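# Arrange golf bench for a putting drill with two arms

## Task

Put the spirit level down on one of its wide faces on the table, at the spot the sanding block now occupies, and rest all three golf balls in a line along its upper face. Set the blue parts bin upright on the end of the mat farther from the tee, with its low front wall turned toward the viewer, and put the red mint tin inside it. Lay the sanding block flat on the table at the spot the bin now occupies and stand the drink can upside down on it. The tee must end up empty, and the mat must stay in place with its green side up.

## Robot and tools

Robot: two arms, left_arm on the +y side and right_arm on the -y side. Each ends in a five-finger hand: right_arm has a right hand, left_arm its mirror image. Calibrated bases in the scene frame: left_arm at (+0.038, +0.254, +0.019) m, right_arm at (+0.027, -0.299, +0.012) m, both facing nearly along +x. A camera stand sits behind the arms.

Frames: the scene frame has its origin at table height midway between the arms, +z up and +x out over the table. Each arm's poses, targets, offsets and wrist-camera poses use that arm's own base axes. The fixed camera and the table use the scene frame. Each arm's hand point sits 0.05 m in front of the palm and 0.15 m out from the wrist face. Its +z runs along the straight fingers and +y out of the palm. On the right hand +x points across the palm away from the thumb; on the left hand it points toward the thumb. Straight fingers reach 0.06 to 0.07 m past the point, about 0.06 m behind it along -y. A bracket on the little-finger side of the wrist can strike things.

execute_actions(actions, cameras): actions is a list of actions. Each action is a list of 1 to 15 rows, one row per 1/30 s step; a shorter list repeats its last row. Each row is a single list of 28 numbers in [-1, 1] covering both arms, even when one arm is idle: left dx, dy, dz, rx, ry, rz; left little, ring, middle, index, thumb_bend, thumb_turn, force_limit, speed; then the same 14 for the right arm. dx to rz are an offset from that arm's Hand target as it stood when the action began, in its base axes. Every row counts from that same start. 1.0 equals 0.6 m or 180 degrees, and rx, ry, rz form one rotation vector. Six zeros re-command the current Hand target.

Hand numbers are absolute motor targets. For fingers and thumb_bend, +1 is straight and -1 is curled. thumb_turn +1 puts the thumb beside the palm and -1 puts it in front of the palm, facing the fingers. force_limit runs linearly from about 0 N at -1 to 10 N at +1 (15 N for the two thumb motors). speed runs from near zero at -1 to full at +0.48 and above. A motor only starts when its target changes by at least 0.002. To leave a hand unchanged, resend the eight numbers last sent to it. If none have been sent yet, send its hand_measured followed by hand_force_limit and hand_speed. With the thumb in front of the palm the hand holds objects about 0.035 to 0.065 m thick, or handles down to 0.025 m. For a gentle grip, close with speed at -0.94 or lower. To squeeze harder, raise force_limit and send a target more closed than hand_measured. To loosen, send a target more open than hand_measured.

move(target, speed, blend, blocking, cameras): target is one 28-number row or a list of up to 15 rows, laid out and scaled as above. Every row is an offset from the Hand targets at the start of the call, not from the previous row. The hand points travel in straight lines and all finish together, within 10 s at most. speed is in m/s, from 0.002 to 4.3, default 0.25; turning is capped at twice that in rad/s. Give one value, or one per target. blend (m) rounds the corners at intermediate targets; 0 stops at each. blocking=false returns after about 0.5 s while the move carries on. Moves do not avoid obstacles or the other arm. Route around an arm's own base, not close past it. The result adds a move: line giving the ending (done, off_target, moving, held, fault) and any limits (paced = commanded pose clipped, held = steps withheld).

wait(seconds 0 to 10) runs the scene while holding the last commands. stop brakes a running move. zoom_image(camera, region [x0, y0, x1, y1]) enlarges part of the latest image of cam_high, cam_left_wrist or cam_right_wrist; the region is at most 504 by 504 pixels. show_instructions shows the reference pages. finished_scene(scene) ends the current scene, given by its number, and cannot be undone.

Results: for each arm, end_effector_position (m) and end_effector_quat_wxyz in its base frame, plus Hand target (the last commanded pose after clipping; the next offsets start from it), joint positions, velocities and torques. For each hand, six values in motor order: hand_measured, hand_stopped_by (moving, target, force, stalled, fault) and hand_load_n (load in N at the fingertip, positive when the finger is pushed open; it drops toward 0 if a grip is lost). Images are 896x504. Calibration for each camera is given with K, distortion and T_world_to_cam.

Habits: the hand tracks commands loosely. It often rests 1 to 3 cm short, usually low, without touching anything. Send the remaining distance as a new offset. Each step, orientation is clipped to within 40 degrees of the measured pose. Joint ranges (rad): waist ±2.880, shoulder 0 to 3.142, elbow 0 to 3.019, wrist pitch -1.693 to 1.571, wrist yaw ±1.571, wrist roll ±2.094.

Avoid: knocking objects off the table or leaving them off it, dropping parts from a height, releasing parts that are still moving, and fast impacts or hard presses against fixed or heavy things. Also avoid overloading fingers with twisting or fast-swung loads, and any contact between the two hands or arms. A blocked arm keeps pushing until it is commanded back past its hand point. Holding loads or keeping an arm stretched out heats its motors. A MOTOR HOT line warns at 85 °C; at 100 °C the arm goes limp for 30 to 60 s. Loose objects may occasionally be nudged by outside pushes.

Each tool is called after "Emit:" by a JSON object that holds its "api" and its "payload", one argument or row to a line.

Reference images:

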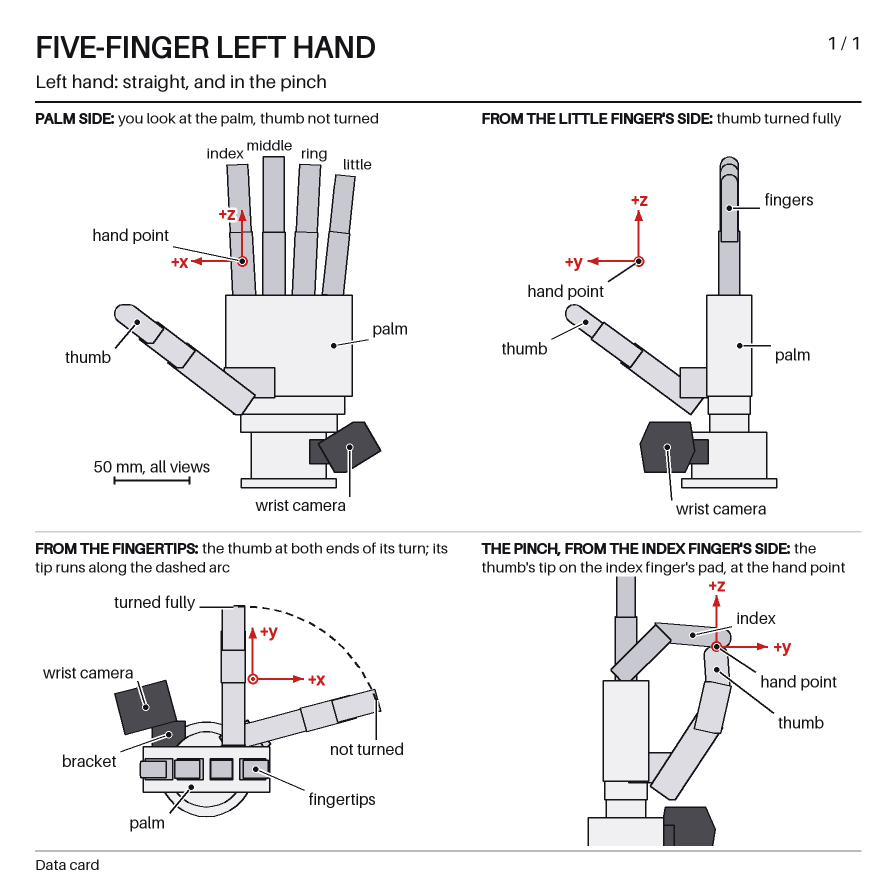

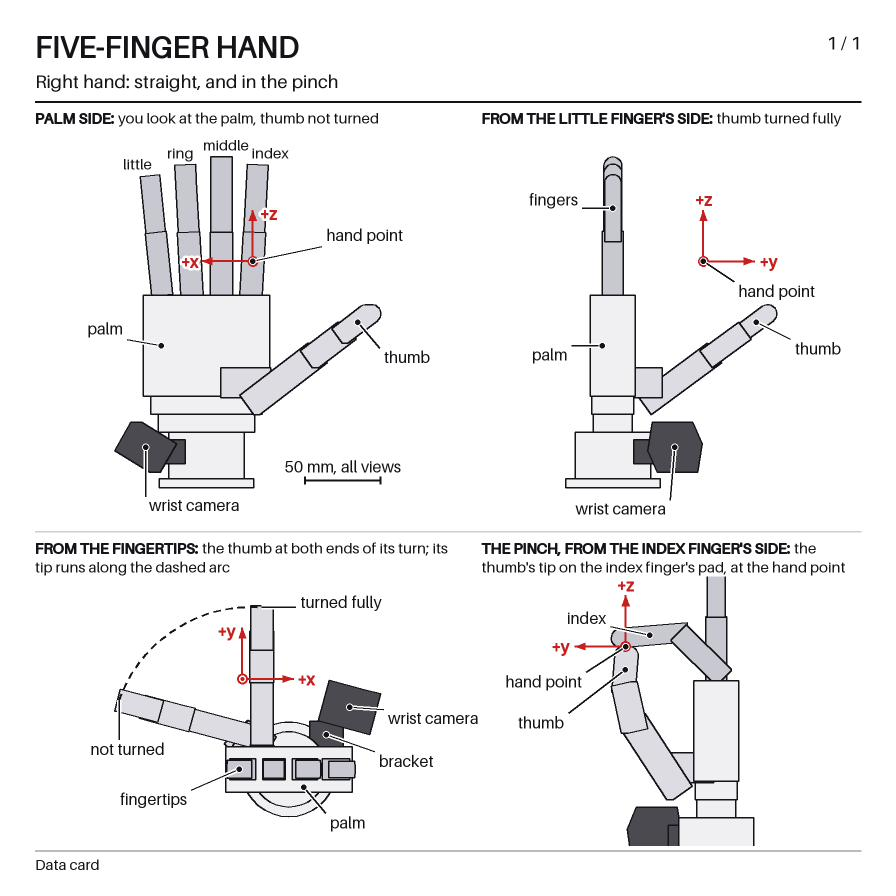

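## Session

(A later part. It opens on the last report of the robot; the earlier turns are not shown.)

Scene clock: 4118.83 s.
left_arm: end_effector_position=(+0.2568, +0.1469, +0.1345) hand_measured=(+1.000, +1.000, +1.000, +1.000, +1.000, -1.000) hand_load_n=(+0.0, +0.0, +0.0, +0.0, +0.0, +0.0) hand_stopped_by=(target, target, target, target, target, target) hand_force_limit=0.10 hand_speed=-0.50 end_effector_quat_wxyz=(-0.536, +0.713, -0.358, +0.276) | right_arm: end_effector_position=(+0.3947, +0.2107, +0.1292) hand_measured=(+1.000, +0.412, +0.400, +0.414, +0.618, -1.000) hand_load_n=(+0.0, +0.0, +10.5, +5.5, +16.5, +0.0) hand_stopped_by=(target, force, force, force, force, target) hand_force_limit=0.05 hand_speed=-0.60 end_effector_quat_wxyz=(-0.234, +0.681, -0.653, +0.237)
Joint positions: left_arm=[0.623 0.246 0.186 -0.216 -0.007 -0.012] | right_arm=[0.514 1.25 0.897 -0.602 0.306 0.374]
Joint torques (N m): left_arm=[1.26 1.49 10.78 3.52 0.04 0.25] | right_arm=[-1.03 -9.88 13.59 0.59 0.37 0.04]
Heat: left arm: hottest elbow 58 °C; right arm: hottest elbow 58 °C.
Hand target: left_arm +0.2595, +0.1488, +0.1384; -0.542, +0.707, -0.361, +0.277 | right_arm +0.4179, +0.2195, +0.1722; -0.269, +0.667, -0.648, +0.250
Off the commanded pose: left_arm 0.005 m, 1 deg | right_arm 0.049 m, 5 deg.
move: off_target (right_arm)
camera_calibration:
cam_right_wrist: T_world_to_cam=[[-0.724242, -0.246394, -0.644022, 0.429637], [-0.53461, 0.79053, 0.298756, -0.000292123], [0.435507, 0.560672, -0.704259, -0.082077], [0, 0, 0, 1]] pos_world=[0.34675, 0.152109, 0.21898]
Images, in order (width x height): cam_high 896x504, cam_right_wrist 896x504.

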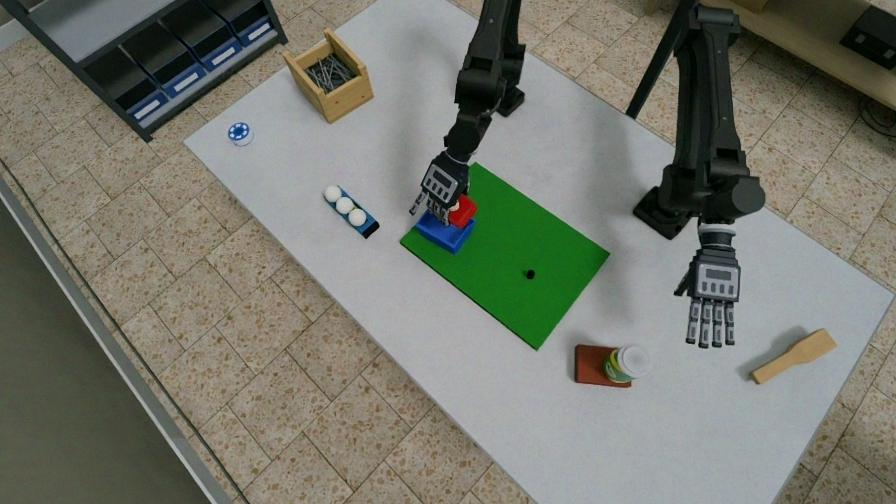

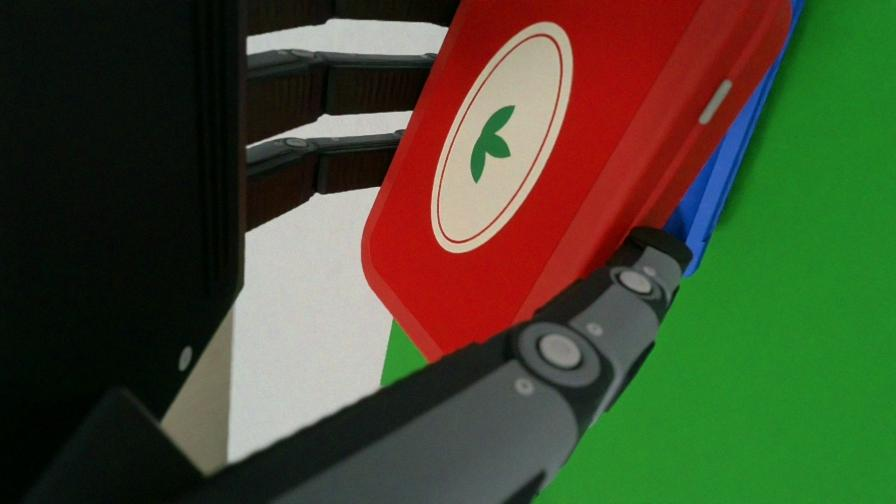

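Emit:
{"api": "move", "payload": {
  "target": [
    [0,0,0,0,0,0,1,1,1,1,1,-1,0.1,-0.5,-0.01,-0.015,0,0,0,0.117,1,0.2,0.2,0.2,0.2,-1,0.05,-0.6],
    [0,0,0,0,0,0,1,1,1,1,1,-1,0.1,-0.5,-0.0215,-0.021,-0.085,0,0,0.117,1,0.2,0.2,0.2,0.2,-1,0.05,-0.6]
  ],
  "speed": [0.15,0.08],
  "cameras": ["cam_high","cam_right_wrist"]
}}

Emit:
{"api": "zoom_image", "payload": {
  "camera": "cam_high",
  "region": [410, 185, 500, 270]
}}

Scene clock: 4188.00 s.
left_arm: end_effector_position=(+0.2568, +0.1469, +0.1345) hand_measured=(+1.000, +1.000, +1.000, +1.000, +1.000, -1.000) hand_load_n=(+0.0, +0.0, +0.0, +0.0, +0.0, -0.5) hand_stopped_by=(target, target, target, target, target, target) hand_force_limit=0.10 hand_speed=-0.50 end_effector_quat_wxyz=(-0.536, +0.713, -0.358, +0.276) | right_arm: end_effector_position=(+0.3967, +0.2105, +0.1217) hand_measured=(+1.000, +0.412, +0.400, +0.414, +0.618, -1.000) hand_load_n=(+0.0, +0.0, +10.5, +5.5, +16.5, +0.5) hand_stopped_by=(target, force, force, force, force, target) hand_force_limit=0.05 hand_speed=-0.60 end_effector_quat_wxyz=(-0.305, +0.778, -0.515, +0.190)
Joint positions: left_arm=[0.623 0.246 0.186 -0.216 -0.007 -0.012] | right_arm=[0.414 1.235 0.832 -0.433 -0.01 0.016]
Joint torques (N m): left_arm=[1.2 1.49 10.78 3.52 0.05 0.26] | right_arm=[-1.67 -7.53 8.27 1.94 0.03 0.04]
Heat: left arm: hottest elbow 58 °C; right arm: hottest elbow 70 °C.
Hand target: left_arm +0.2595, +0.1488, +0.1384; -0.542, +0.707, -0.361, +0.277 | right_arm +0.4051, +0.2068, +0.1211; -0.310, +0.774, -0.516, +0.197
Off the commanded pose: left_arm 0.005 m, 1 deg | right_arm 0.009 m, 1 deg.
move: done
camera_calibration:
cam_right_wrist: T_world_to_cam=[[-0.560072, -0.456578, -0.691272, 0.411061], [-0.796885, 0.525028, 0.298865, 0.163145], [0.226482, 0.71825, -0.657893, -0.0440316], [0, 0, 0, 1]] pos_world=[0.370204, 0.133651, 0.206428]
Images, in order (width x height): cam_high 896x504, cam_right_wrist 896x504.

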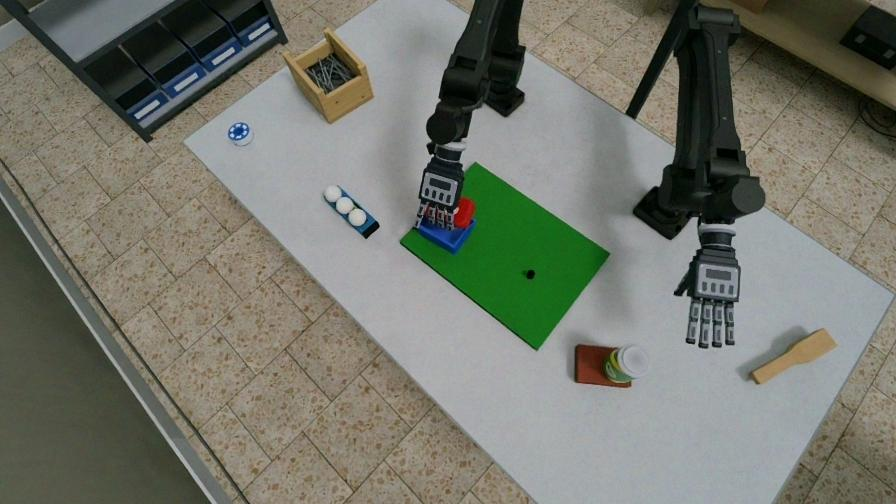

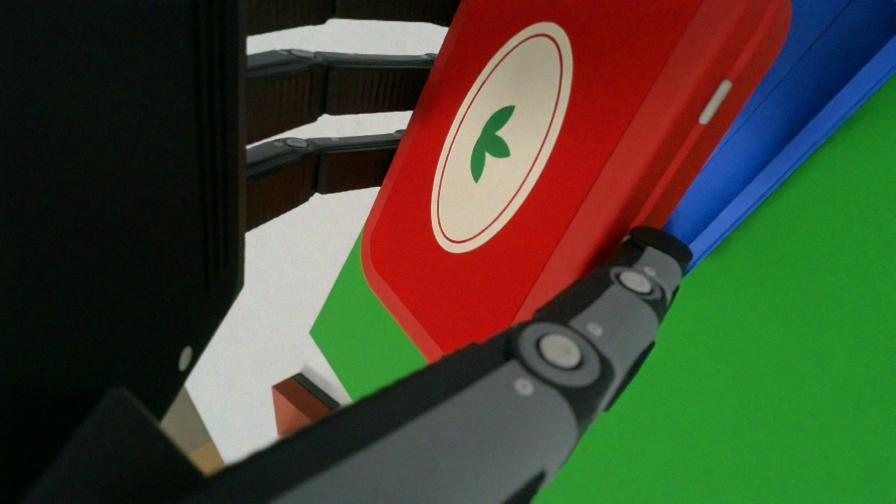

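Scaled by 5.600.

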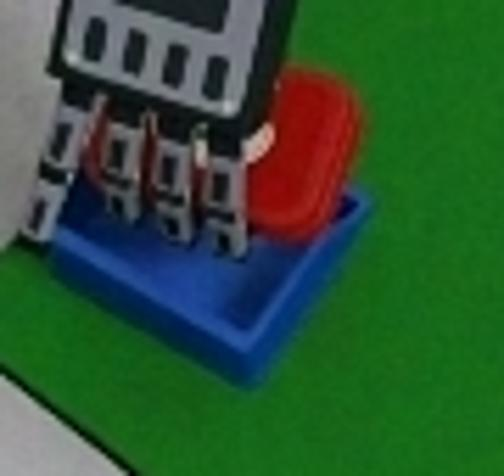

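Emit:
{"api": "zoom_image", "payload": {
  "camera": "cam_high",
  "region": [415, 190, 485, 255]
}}

Scaled by 7.200.

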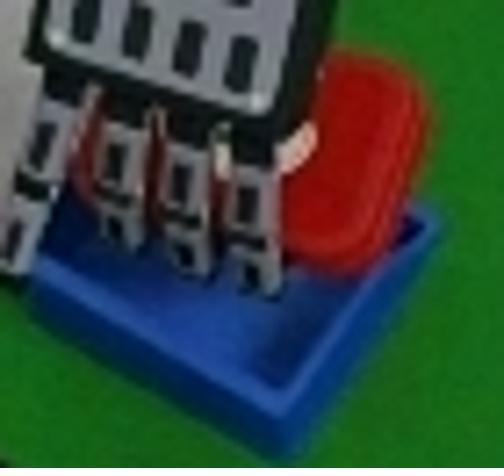

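Emit:
{"api": "move", "payload": {
  "target": [
    [0,0,0,0,0,0,1,1,1,1,1,-1,0.1,-0.5,0.006,0.006,0.01,0,0,-0.039,1,1,0.2,0.2,0.2,-1,0.05,-0.6],
    [0,0,0,0,0,0,1,1,1,1,1,-1,0.1,-0.5,0.006,0.006,-0.065,0,0,-0.039,1,1,0.2,0.2,0.2,-1,0.05,-0.6]
  ],
  "speed": [0.1,0.06],
  "cameras": ["cam_high","cam_right_wrist"]
}}

Emit:
{"api": "zoom_image", "payload": {
  "camera": "cam_high",
  "region": [415, 190, 485, 255]
}}

Scene clock: 4292.73 s.
left_arm: end_effector_position=(+0.2568, +0.1469, +0.1345) hand_measured=(+1.000, +1.000, +1.000, +1.000, +1.000, -1.000) hand_load_n=(+0.0, +0.0, +0.0, -0.5, +0.0, +0.0) hand_stopped_by=(target, target, target, target, target, target) hand_force_limit=0.10 hand_speed=-0.50 end_effector_quat_wxyz=(-0.536, +0.713, -0.358, +0.276) | right_arm: end_effector_position=(+0.4068, +0.2028, +0.0833) hand_measured=(+1.000, +1.000, +0.400, +0.414, +0.618, -1.000) hand_load_n=(+0.0, +0.0, +10.5, +5.5, +16.5, +0.0) hand_stopped_by=(target, target, force, force, force, target) hand_force_limit=0.05 hand_speed=-0.60 end_effector_quat_wxyz=(-0.289, +0.742, -0.565, +0.214)
Joint positions: left_arm=[0.623 0.246 0.186 -0.216 -0.007 -0.012] | right_arm=[0.42 1.295 0.772 -0.316 0.092 0.116]
Joint torques (N m): left_arm=[1.2 1.49 10.78 3.52 0.04 0.26] | right_arm=[0.56 -7.82 7.73 2.03 0.32 0.19]
Heat: left arm: hottest elbow 58 °C; right arm: hottest elbow 44 °C.
Hand target: left_arm +0.2595, +0.1488, +0.1384; -0.542, +0.707, -0.361, +0.277 | right_arm +0.4087, +0.2104, +0.0821; -0.297, +0.741, -0.562, +0.215
Off the commanded pose: left_arm 0.005 m, 1 deg | right_arm 0.008 m, 1 deg.
move: done
camera_calibration:
cam_right_wrist: T_world_to_cam=[[-0.614005, -0.381136, -0.691182, 0.393346], [-0.719449, 0.630421, 0.291484, 0.134356], [0.324641, 0.676243, -0.66129, -0.0972224], [0, 0, 0, 1]] pos_world=[0.369741, 0.130964, 0.168419]
Images, in order (width x height): cam_high 896x504, cam_right_wrist 896x504.

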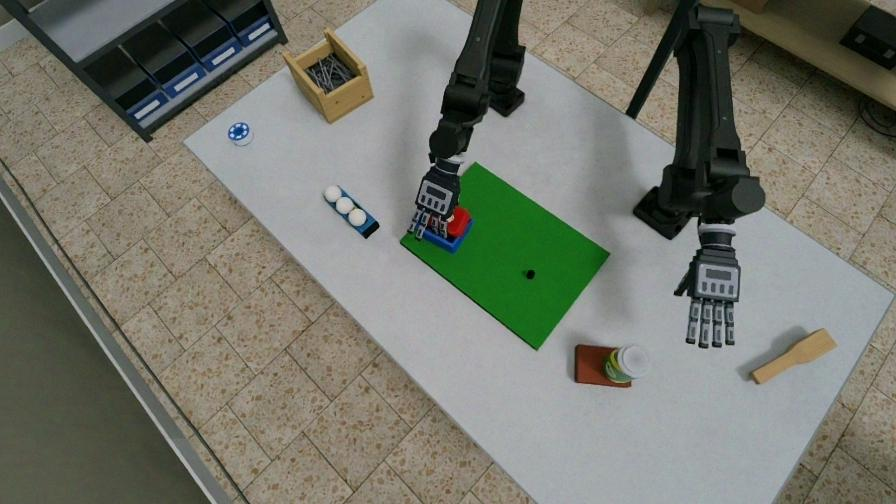

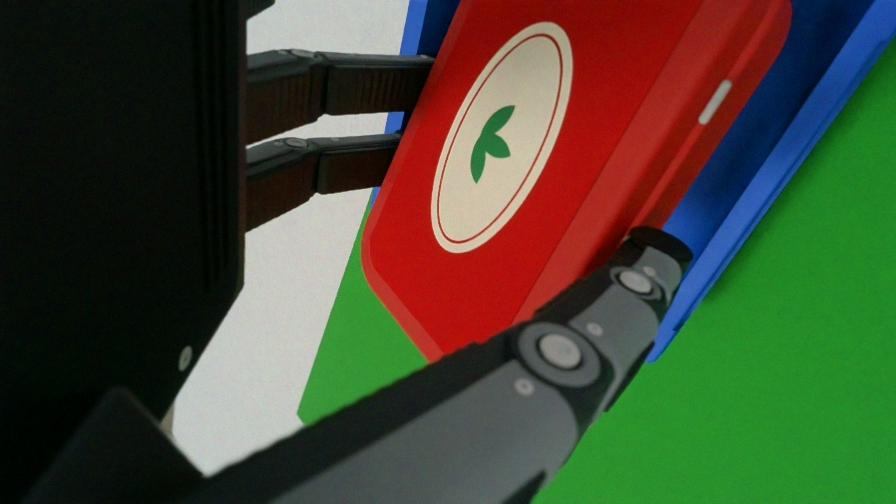

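Scaled by 7.200.

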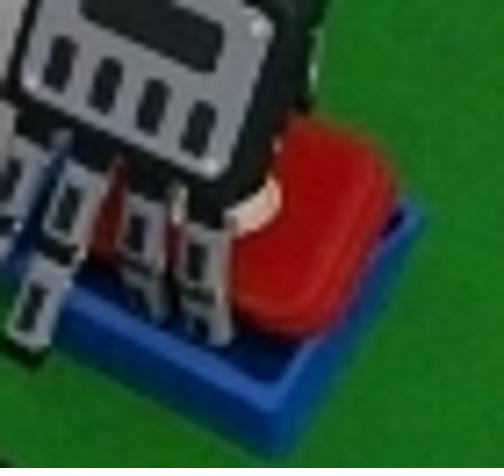

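Emit:
{"api": "move", "payload": {
  "target": [
    [0,0,0,0,0,0,1,1,1,1,1,-1,0.1,-0.5,-0.004,-0.01,-0.025,0,0,0,1,1,0.2,0.2,0.2,-1,0.05,-0.6],
    [0,0,0,0,0,0,1,1,1,1,1,-1,0.1,-0.5,-0.004,-0.01,-0.043,0,0,0,1,1,0.2,0.2,0.2,-1,0.05,-0.6]
  ],
  "speed": [0.05,0.05],
  "cameras": ["cam_high","cam_right_wrist"]
}}

Emit:
{"api": "zoom_image", "payload": {
  "camera": "cam_high",
  "region": [415, 190, 485, 255]
}}

Scene clock: 4318.27 s.
left_arm: end_effector_position=(+0.2568, +0.1469, +0.1345) hand_measured=(+1.000, +1.000, +1.000, +1.000, +1.000, -1.000) hand_load_n=(+0.0, +0.0, +0.0, -0.5, +0.0, +0.0) hand_stopped_by=(target, target, target, target, target, target) hand_force_limit=0.10 hand_speed=-0.50 end_effector_quat_wxyz=(-0.536, +0.713, -0.358, +0.276) | right_arm: end_effector_position=(+0.4094, +0.2049, +0.0688) hand_measured=(+1.000, +1.000, +0.400, +0.414, +0.618, -1.000) hand_load_n=(+0.0, +0.0, +9.5, +5.5, +16.5, -0.5) hand_stopped_by=(target, target, force, force, force, target) hand_force_limit=0.05 hand_speed=-0.60 end_effector_quat_wxyz=(-0.303, +0.737, -0.562, +0.219)
Joint positions: left_arm=[0.623 0.246 0.186 -0.216 -0.007 -0.012] | right_arm=[0.42 1.316 0.732 -0.223 0.088 0.117]
Joint torques (N m): left_arm=[1.26 1.49 10.77 3.52 0.04 0.26] | right_arm=[-0.38 -7.06 6.72 1.65 0.15 0.1]
Heat: left arm: hottest elbow 58 °C; right arm: hottest elbow 43 °C.
Hand target: left_arm +0.2595, +0.1488, +0.1384; -0.542, +0.707, -0.361, +0.277 | right_arm +0.4063, +0.2044, +0.0564; -0.297, +0.741, -0.562, +0.215
Off the commanded pose: left_arm 0.005 m, 1 deg | right_arm 0.013 m, 1 deg.
move: off_target (right_arm)
camera_calibration:
cam_right_wrist: T_world_to_cam=[[-0.593658, -0.371492, -0.713837, 0.376895], [-0.728967, 0.623988, 0.281507, 0.145032], [0.340848, 0.687483, -0.641241, -0.11935], [0, 0, 0, 1]] pos_world=[0.370151, 0.131566, 0.151682]
Images, in order (width x height): cam_high 896x504, cam_right_wrist 896x504.

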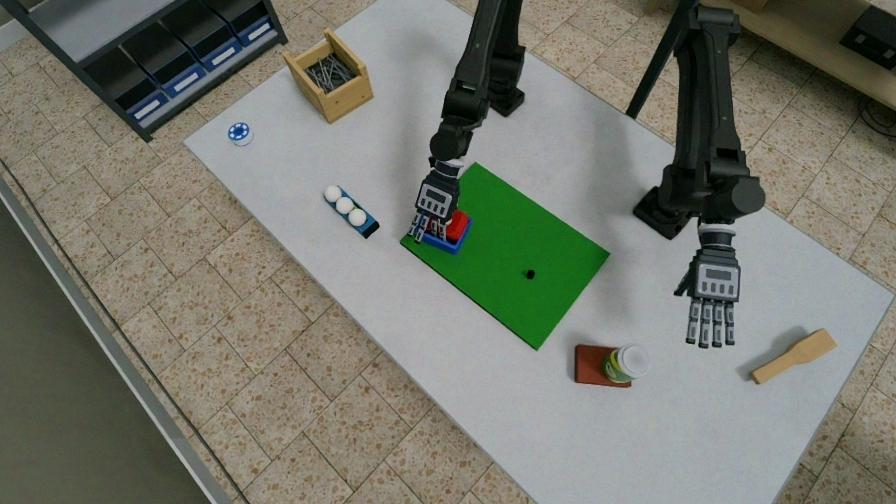

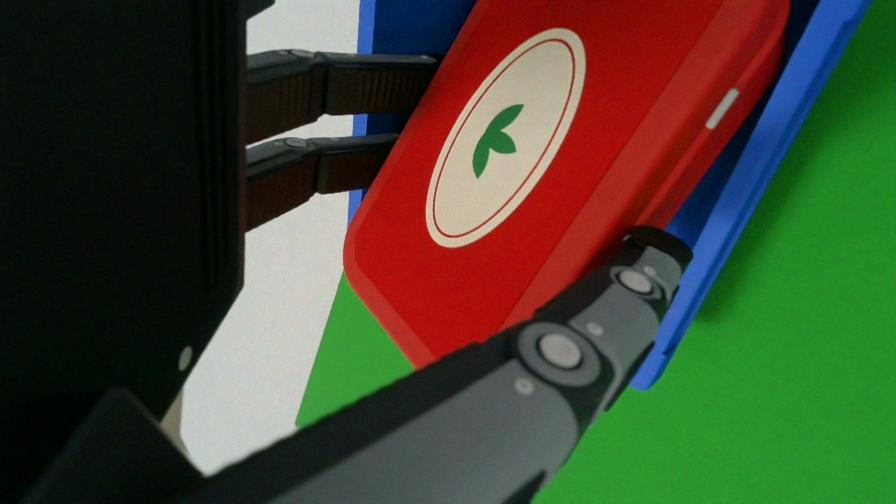

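Scaled by 7.200.

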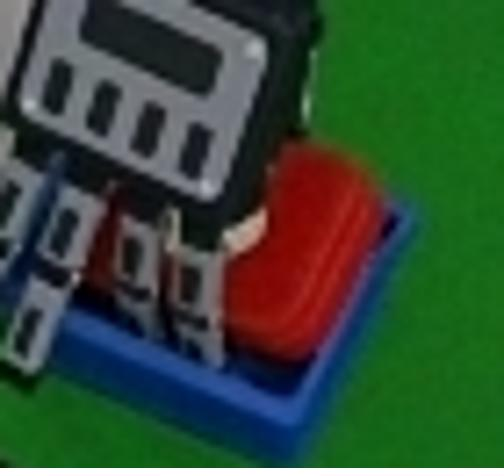

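Emit:
{"api": "move", "payload": {
  "target": [
    [0,0,0,0,0,0,1,1,1,1,1,-1,0.1,-0.5,-0.004,-0.003,-0.016,0,0,0,1,1,0.2,0.2,0.2,-1,0.05,-0.6]
  ],
  "speed": [0.05],
  "cameras": ["cam_high","cam_right_wrist"]
}}

Emit:
{"api": "zoom_image", "payload": {
  "camera": "cam_high",
  "region": [415, 190, 485, 255]
}}

Scene clock: 4337.70 s.
left_arm: end_effector_position=(+0.2568, +0.1469, +0.1345) hand_measured=(+1.000, +1.000, +1.000, +1.000, +1.000, -1.000) hand_load_n=(+0.0, +0.0, +0.0, +0.0, +0.0, +0.0) hand_stopped_by=(target, target, target, target, target, target) hand_force_limit=0.10 hand_speed=-0.50 end_effector_quat_wxyz=(-0.536, +0.713, -0.358, +0.276) | right_arm: end_effector_position=(+0.4100, +0.2052, +0.0662) hand_measured=(+1.000, +1.000, +0.400, +0.414, +0.618, -1.000) hand_load_n=(+0.0, +0.0, +9.0, +5.0, +16.5, -0.5) hand_stopped_by=(target, target, force, force, force, target) hand_force_limit=0.05 hand_speed=-0.60 end_effector_quat_wxyz=(-0.310, +0.735, -0.560, +0.223)
Joint positions: left_arm=[0.623 0.246 0.186 -0.216 -0.007 -0.012] | right_arm=[0.42 1.317 0.716 -0.189 0.088 0.117]
Joint torques (N m): left_arm=[1.2 1.49 10.78 3.54 0.05 0.25] | right_arm=[-0.56 -6.36 6.28 1.61 0.1 0.09]
Heat: left arm: hottest elbow 58 °C; right arm: hottest elbow 41 °C.
Hand target: left_arm +0.2595, +0.1488, +0.1384; -0.542, +0.707, -0.361, +0.277 | right_arm +0.4038, +0.2025, +0.0466; -0.297, +0.741, -0.562, +0.215
Off the commanded pose: left_arm 0.005 m, 1 deg | right_arm 0.020 m, 2 deg.
move: off_target (right_arm)
camera_calibration:
cam_right_wrist: T_world_to_cam=[[-0.582406, -0.366421, -0.72563, 0.370639], [-0.733309, 0.622038, 0.274458, 0.148663], [0.350802, 0.691957, -0.630978, -0.127079], [0, 0, 0, 1]] pos_world=[0.369458, 0.131269, 0.147961]
Images, in order (width x height): cam_high 896x504, cam_right_wrist 896x504.

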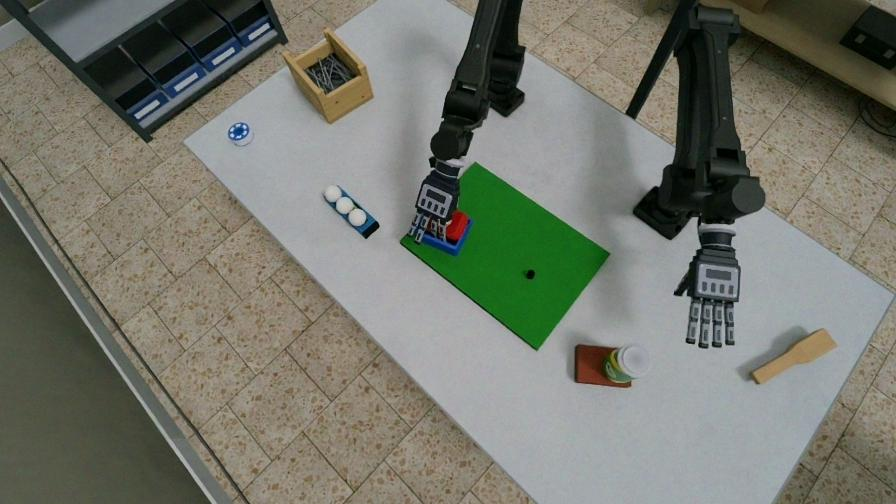

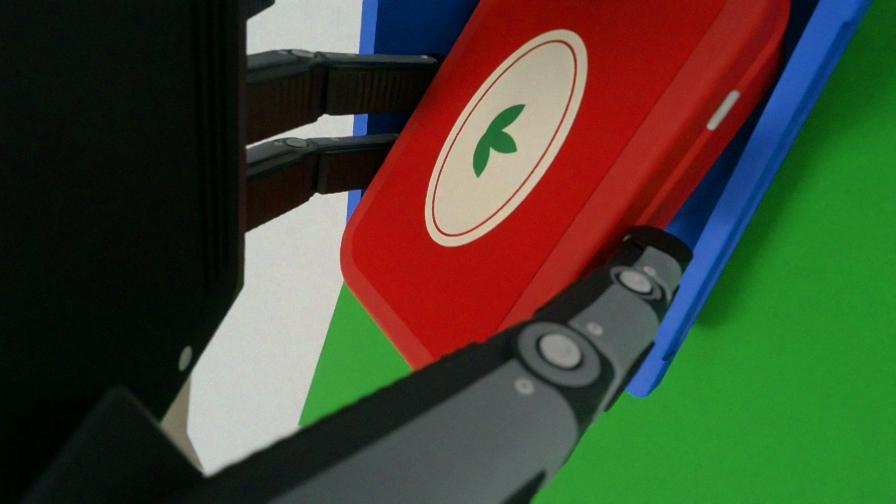

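Scaled by 7.200.

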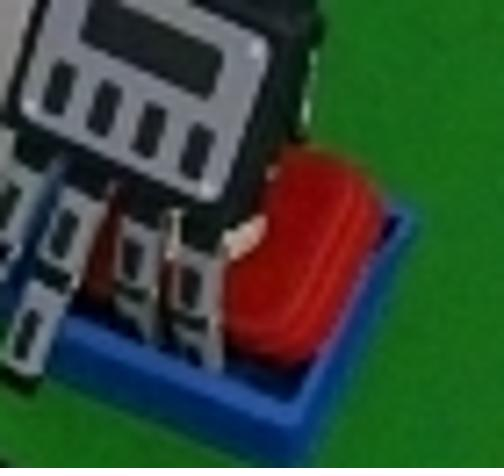

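Emit:
{"api": "move", "payload": {
  "target": [
    [0,0,0,0,0,0,1,1,1,1,1,-1,0.1,-0.5,0.004,0.003,0.02,0,0,0,1,1,0.2,0.2,0.2,-1,0.05,-0.6]
  ],
  "speed": [0.05],
  "cameras": []
}}

Emit:
{"api": "move", "payload": {
  "target": [
    [0,0,0,0,0,0,1,1,1,1,1,-1,0.1,-0.5,0,0,0,0,0,0,1,1,0.52,0.52,0.72,-1,0.05,-0.85]
  ],
  "cameras": ["cam_high","cam_right_wrist"]
}}

Emit:
{"api": "zoom_image", "payload": {
  "camera": "cam_high",
  "region": [415, 190, 485, 255]
}}

Scene clock: 4356.97 s.
left_arm: end_effector_position=(+0.2568, +0.1469, +0.1345) hand_measured=(+1.000, +1.000, +1.000, +1.000, +1.000, -1.000) hand_load_n=(+0.0, +0.0, -0.5, -0.5, +0.0, +0.0) hand_stopped_by=(target, target, target, target, target, target) hand_force_limit=0.10 hand_speed=-0.50 end_effector_quat_wxyz=(-0.536, +0.713, -0.358, +0.276) | right_arm: end_effector_position=(+0.4098, +0.2051, +0.0660) hand_measured=(+1.000, +1.000, +0.400, +0.414, +0.618, -1.000) hand_load_n=(+0.0, +0.0, +9.5, +5.5, +16.0, -0.5) hand_stopped_by=(target, target, force, force, force, target) hand_force_limit=0.05 hand_speed=-0.60 end_effector_quat_wxyz=(-0.310, +0.735, -0.561, +0.223)
Joint positions: left_arm=[0.623 0.246 0.186 -0.216 -0.007 -0.012] | right_arm=[0.42 1.317 0.716 -0.191 0.088 0.117]
Joint torques (N m): left_arm=[1.2 1.44 10.78 3.54 0.05 0.26] | right_arm=[-0.38 -7.36 8.13 0.25 0.15 0.1]
Heat: left arm: hottest elbow 58 °C; right arm: hottest elbow 41 °C.
Hand target: left_arm +0.2595, +0.1488, +0.1384; -0.542, +0.707, -0.361, +0.277 | right_arm +0.4062, +0.2043, +0.0586; -0.297, +0.741, -0.562, +0.215
Off the commanded pose: left_arm 0.005 m, 1 deg | right_arm 0.008 m, 2 deg.
move: done
No camera images: "cameras" was empty.

Scene clock: 4357.73 s.
left_arm: end_effector_position=(+0.2568, +0.1469, +0.1345) hand_measured=(+1.000, +1.000, +1.000, +1.000, +1.000, -1.000) hand_load_n=(+0.0, +0.0, +0.0, +0.0, +0.0, +0.5) hand_stopped_by=(target, target, target, target, target, target) hand_force_limit=0.10 hand_speed=-0.50 end_effector_quat_wxyz=(-0.536, +0.713, -0.358, +0.276) | right_arm: end_effector_position=(+0.4071, +0.2039, +0.0635) hand_measured=(+1.000, +1.000, +0.520, +0.520, +0.720, -1.000) hand_load_n=(+0.0, +0.0, +0.0, -0.5, +0.0, +0.0) hand_stopped_by=(target, target, target, target, target, target) hand_force_limit=0.05 hand_speed=-0.85 end_effector_quat_wxyz=(-0.304, +0.737, -0.562, +0.220)
Joint positions: left_arm=[0.623 0.246 0.186 -0.216 -0.007 -0.012] | right_arm=[0.42 1.318 0.716 -0.203 0.088 0.117]
Joint torques (N m): left_arm=[1.2 1.49 10.78 3.54 0.05 0.26] | right_arm=[-0.32 -7.36 8.1 0.66 0.16 0.1]
Heat: left arm: hottest elbow 58 °C; right arm: hottest elbow 41 °C.
Hand target: left_arm +0.2595, +0.1488, +0.1384; -0.542, +0.707, -0.361, +0.277 | right_arm +0.4062, +0.2043, +0.0586; -0.297, +0.741, -0.562, +0.215
Off the commanded pose: left_arm 0.005 m, 1 deg | right_arm 0.005 m, 1 deg.
move: done
camera_calibration:
cam_right_wrist: T_world_to_cam=[[-0.592179, -0.370823, -0.715412, 0.370746], [-0.729569, 0.623684, 0.280621, 0.145809], [0.34213, 0.68812, -0.639873, -0.121961], [0, 0, 0, 1]] pos_world=[0.367652, 0.130467, 0.146279]
Images, in order (width x height): cam_high 896x504, cam_right_wrist 896x504.

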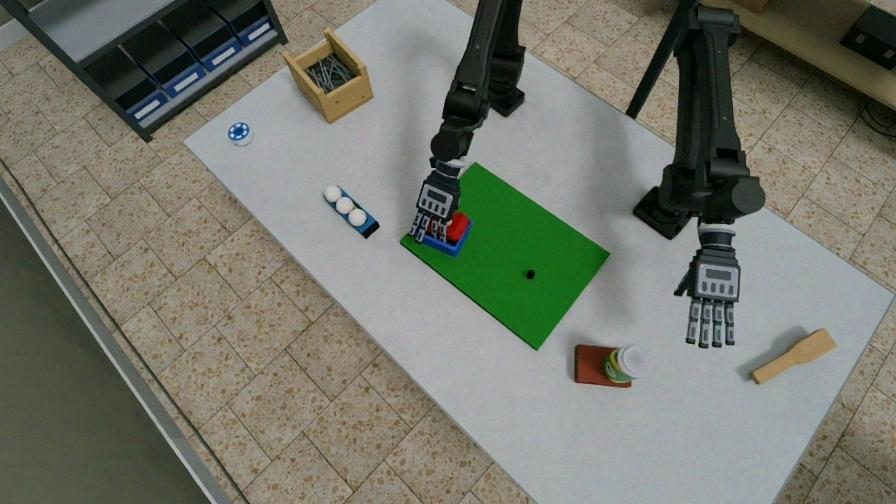

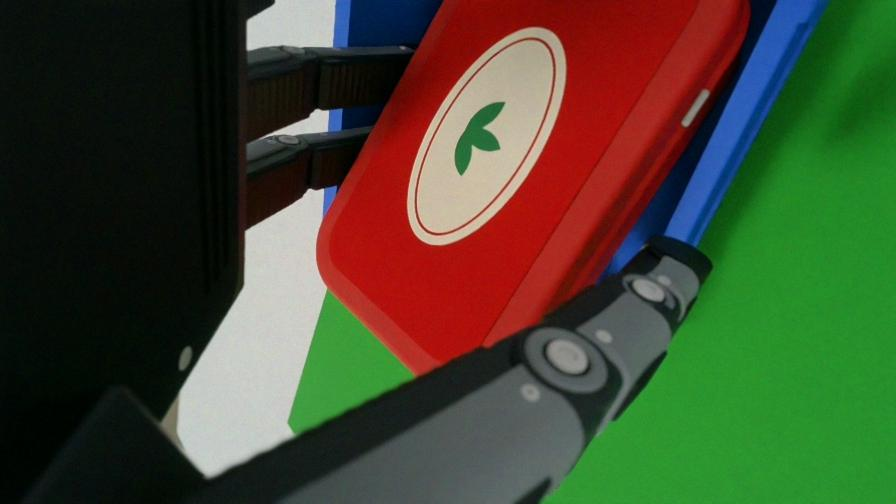

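Scaled by 7.200.

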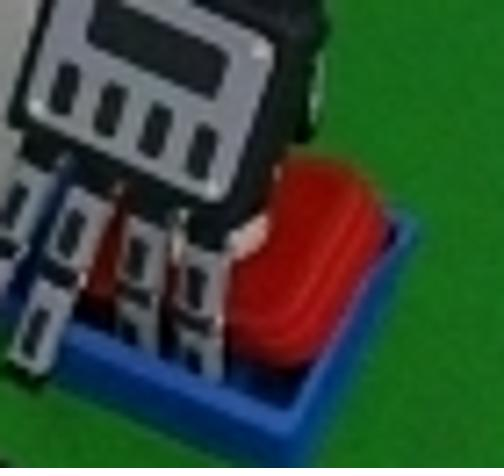

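Emit:
{"api": "move", "payload": {
  "target": [
    [0,0,0,0,0,0,1,1,1,1,1,-1,0.1,-0.5,0.0,0,0.08,0,0,0,1,1,0.52,0.52,0.75,-1,0.05,-0.85],
    [0,0,0,0,0,0,1,1,1,1,1,-1,0.1,-0.5,0.0,0,0.18,0,0,0,1,1,0.8,0.8,0.8,-1,0.05,-0.85],
    [0,0,0,0,0,0,1,1,1,1,1,-1,0.1,-0.5,-0.2,-0.3,0.2,0,0,0,1,1,0.8,0.8,0.8,-1,0.05,-0.85]
  ],
  "blend": [0,0.01,0],
  "speed": [0.05,0.1,0.2],
  "cameras": ["cam_high","cam_right_wrist"]
}}

Emit:
{"api": "zoom_image", "payload": {
  "camera": "cam_high",
  "region": [400, 180, 500, 265]
}}

Scene clock: 4374.63 s.
left_arm: end_effector_position=(+0.2568, +0.1469, +0.1345) hand_measured=(+1.000, +1.000, +1.000, +1.000, +1.000, -1.000) hand_load_n=(+0.0, +0.0, +0.0, +0.0, +0.0, +0.0) hand_stopped_by=(target, target, target, target, target, target) hand_force_limit=0.10 hand_speed=-0.50 end_effector_quat_wxyz=(-0.536, +0.713, -0.358, +0.276) | right_arm: end_effector_position=(+0.2914, +0.0263, +0.1830) hand_measured=(+1.000, +1.000, +0.800, +0.800, +0.800, -1.000) hand_load_n=(+0.0, +0.0, +0.0, +0.0, +0.0, +0.0) hand_stopped_by=(target, target, target, target, target, target) hand_force_limit=0.05 hand_speed=-0.85 end_effector_quat_wxyz=(-0.302, +0.740, -0.560, +0.220)
Joint positions: left_arm=[0.623 0.246 0.186 -0.216 -0.007 -0.012] | right_arm=[-0.141 0.73 0.695 -0.819 -0.295 -0.304]
Joint torques (N m): left_arm=[1.2 1.44 10.77 3.54 0.04 0.26] | right_arm=[-1.14 -3.37 8.27 0.55 -0.14 0.04]
Heat: left arm: hottest elbow 58 °C; right arm: hottest elbow 42 °C.
Hand target: left_arm +0.2595, +0.1488, +0.1384; -0.542, +0.707, -0.361, +0.277 | right_arm +0.2863, +0.0243, +0.1787; -0.297, +0.741, -0.562, +0.216
Off the commanded pose: left_arm 0.005 m, 1 deg | right_arm 0.007 m, 1 deg.
move: done; blend cut to 0 m at target 2; target 2's new numbers were sent with right_arm's hand 0.039 m and 4 deg from that target
camera_calibration:
cam_right_wrist: T_world_to_cam=[[-0.592675, -0.37807, -0.711196, 0.321457], [-0.731468, 0.622291, 0.27876, 0.139563], [0.337181, 0.685432, -0.645362, 0.118797], [0, 0, 0, 1]] pos_world=[0.252549, -0.046743, 0.266382]
Images, in order (width x height): cam_high 896x504, cam_right_wrist 896x504.

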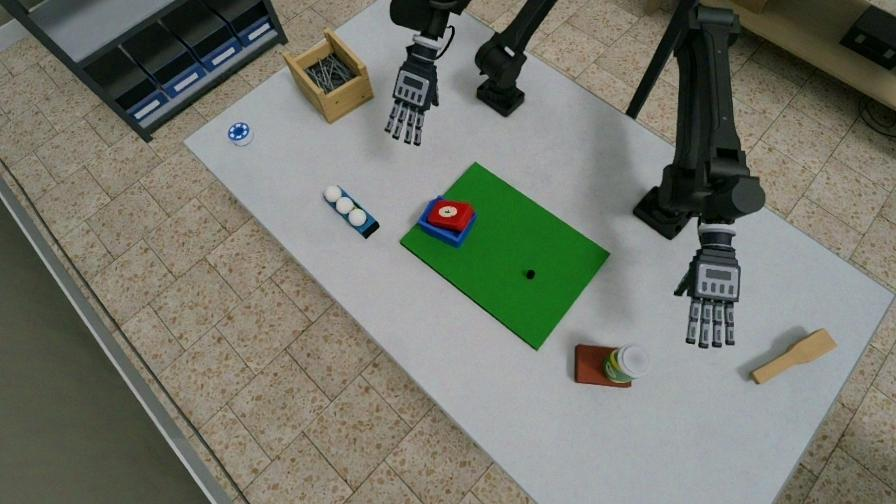

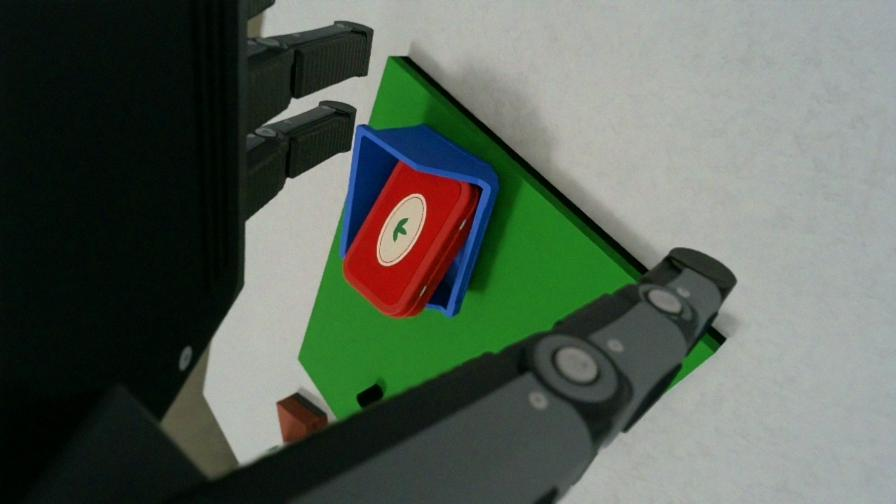

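Scaled by 5.040.

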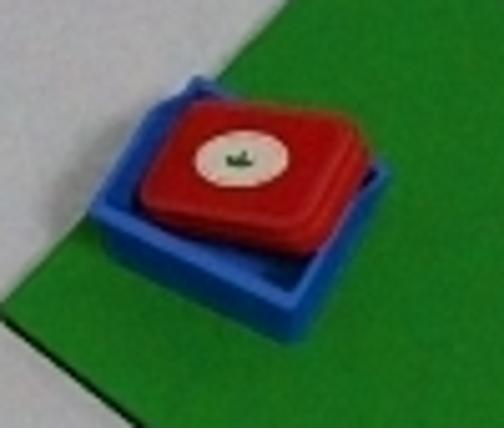

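Emit:
{"api": "move", "payload": {
  "target": [
    [0,0,0,0,0,0,1,1,1,1,1,-1,0.1,-0.5,-0.072,0.301,-0.09,0.001,-0.0387,-0.0888,-1,-1,-1,1,-0.8,-1,-0.3,0],
    [0,0,0,0,0,0,1,1,1,1,1,-1,0.1,-0.5,-0.072,0.301,-0.2,0.001,-0.0387,-0.0888,-1,-1,-1,1,-0.8,-1,-0.3,0]
  ],
  "blend": [0.01,0],
  "speed": [0.2,0.1],
  "cameras": ["cam_high","cam_right_wrist"]
}}

Emit:
{"api": "zoom_image", "payload": {
  "camera": "cam_high",
  "region": [400, 160, 520, 260]
}}

Scene clock: 4452.23 s.
left_arm: end_effector_position=(+0.2568, +0.1469, +0.1345) hand_measured=(+1.000, +1.000, +1.000, +1.000, +1.000, -1.000) hand_load_n=(+0.0, +0.0, +0.0, +0.0, +0.0, +0.0) hand_stopped_by=(target, target, target, target, target, target) hand_force_limit=0.10 hand_speed=-0.50 end_effector_quat_wxyz=(-0.536, +0.713, -0.358, +0.276) | right_arm: end_effector_position=(+0.2433, +0.2011, +0.0610) hand_measured=(-1.000, -1.000, -0.286, +1.000, +0.240, -1.000) hand_load_n=(+0.0, +0.0, +14.5, +0.0, +5.5, +0.5) hand_stopped_by=(target, target, force, target, force, target) hand_force_limit=-0.30 hand_speed=0.00 end_effector_quat_wxyz=(-0.294, +0.642, -0.641, +0.300)
Joint positions: left_arm=[0.623 0.246 0.186 -0.216 -0.007 -0.012] | right_arm=[0.911 0.886 0.414 -0.479 0.652 0.693]
Joint torques (N m): left_arm=[1.2 1.44 10.78 3.54 0.05 0.26] | right_arm=[0.26 -2.96 7.5 1.54 0.64 0.2]
Heat: left arm: hottest elbow 59 °C; right arm: hottest elbow 46 °C.
Hand target: left_arm +0.2595, +0.1488, +0.1384; -0.542, +0.707, -0.361, +0.277 | right_arm +0.2431, +0.2051, +0.0588; -0.299, +0.641, -0.641, +0.298
Off the commanded pose: left_arm 0.005 m, 1 deg | right_arm 0.004 m, 1 deg.
move: done
camera_calibration:
cam_right_wrist: T_world_to_cam=[[-0.598699, -0.214253, -0.771787, 0.244534], [-0.554278, 0.806409, 0.206107, -0.0461246], [0.578217, 0.55118, -0.601552, -0.0979283], [0, 0, 0, 1]] pos_world=[0.17746, 0.143564, 0.139326]
Images, in order (width x height): cam_high 896x504, cam_right_wrist 896x504.

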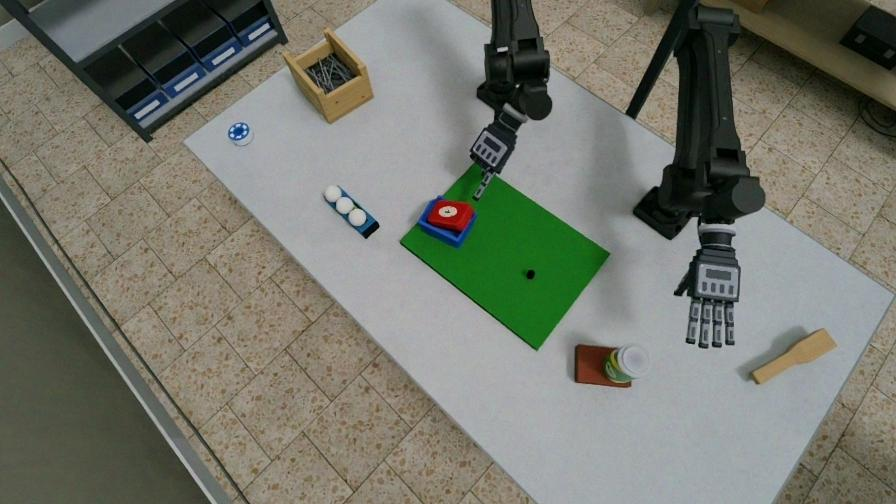

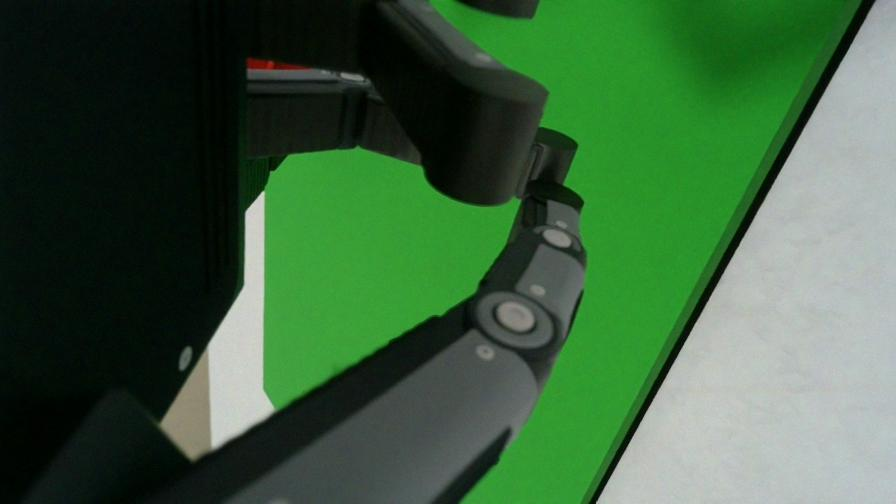

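Scaled by 4.200.

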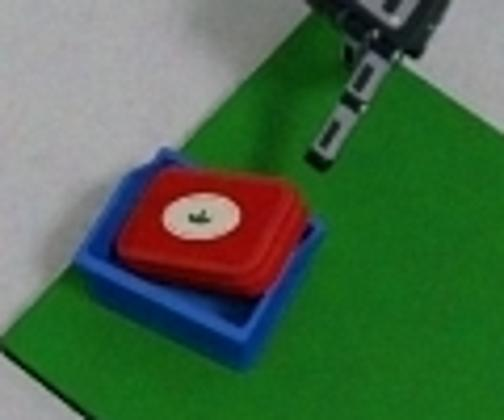

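Emit:
{"api": "move", "payload": {
  "target": [
    [0,0,0,0,0,0,1,1,1,1,1,-1,0.1,-0.5,0,0,0,0,0,0,-1,-1,-0.1,1,0.6,-1,-0.3,-0.5],
    [0,0,0,0,0,0,1,1,1,1,1,-1,0.1,-0.5,0.062,-0.008,0,0,0,0,-1,-1,-0.1,1,0.6,-1,-0.3,-0.5]
  ],
  "speed": [0.05,0.05],
  "cameras": ["cam_high","cam_right_wrist"]
}}

Emit:
{"api": "zoom_image", "payload": {
  "camera": "cam_high",
  "region": [400, 160, 520, 260]
}}

Scene clock: 4479.37 s.
left_arm: end_effector_position=(+0.2568, +0.1469, +0.1345) hand_measured=(+1.000, +1.000, +1.000, +1.000, +1.000, -1.000) hand_load_n=(+0.0, +0.0, +0.0, +0.0, +0.0, +0.0) hand_stopped_by=(target, target, target, target, target, target) hand_force_limit=0.10 hand_speed=-0.50 end_effector_quat_wxyz=(-0.536, +0.713, -0.358, +0.276) | right_arm: end_effector_position=(+0.2684, +0.1951, +0.0504) hand_measured=(-1.000, -1.000, -0.100, +1.000, +0.600, -1.000) hand_load_n=(+0.0, +0.0, +0.0, -0.5, +0.0, +0.0) hand_stopped_by=(target, target, target, target, target, target) hand_force_limit=-0.30 hand_speed=-0.50 end_effector_quat_wxyz=(-0.288, +0.649, -0.639, +0.296)
Joint positions: left_arm=[0.623 0.246 0.186 -0.216 -0.007 -0.012] | right_arm=[0.8 0.956 0.414 -0.359 0.573 0.58]
Joint torques (N m): left_arm=[1.26 1.44 10.77 3.52 0.05 0.26] | right_arm=[-1.67 -3.37 9.24 1.62 0.4 0.02]
Heat: left arm: hottest elbow 59 °C; right arm: hottest elbow 44 °C.
Hand target: left_arm +0.2595, +0.1488, +0.1384; -0.542, +0.707, -0.361, +0.277 | right_arm +0.2803, +0.2001, +0.0588; -0.299, +0.641, -0.641, +0.298
Off the commanded pose: left_arm 0.005 m, 1 deg | right_arm 0.015 m, 2 deg.
move: off_target (right_arm)
camera_calibration:
cam_right_wrist: T_world_to_cam=[[-0.607804, -0.225519, -0.76139, 0.254126], [-0.559279, 0.802241, 0.208843, -0.0231133], [0.56372, 0.552765, -0.613734, -0.111247], [0, 0, 0, 1]] pos_world=[0.204244, 0.137346, 0.13004]
Images, in order (width x height): cam_high 896x504, cam_right_wrist 896x504.

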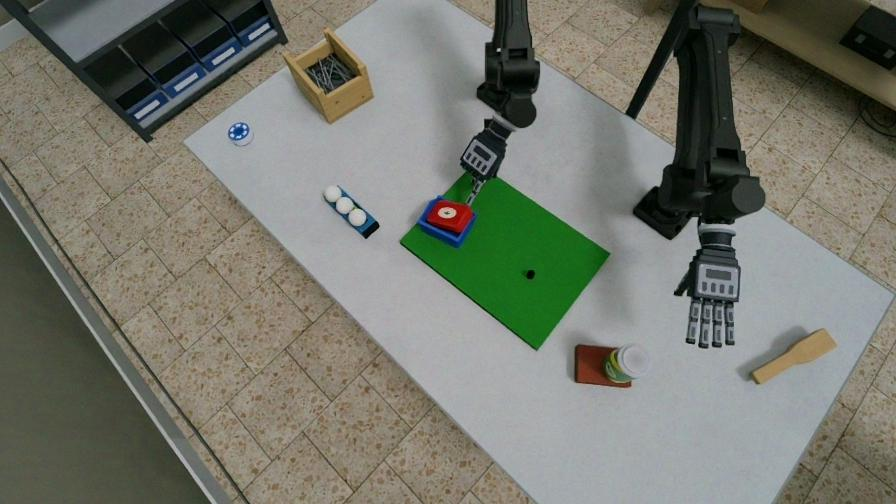

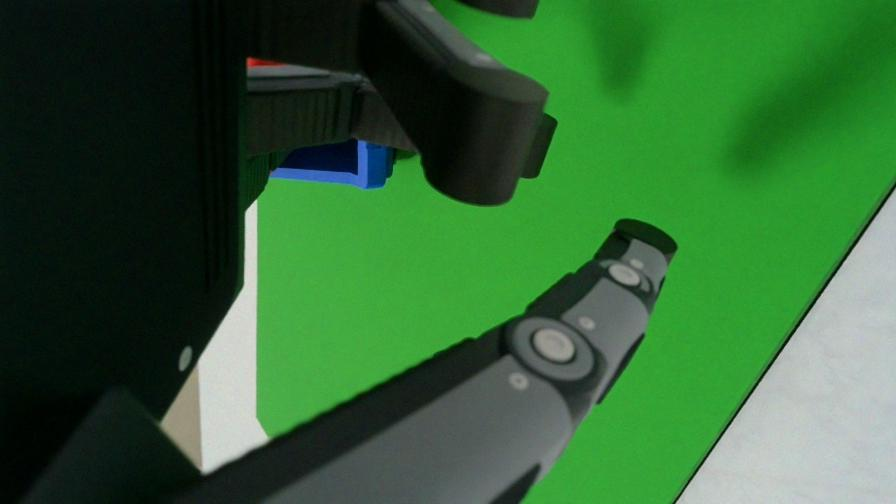

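Scaled by 4.200.

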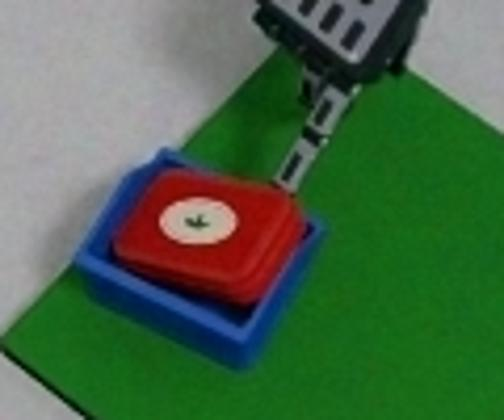

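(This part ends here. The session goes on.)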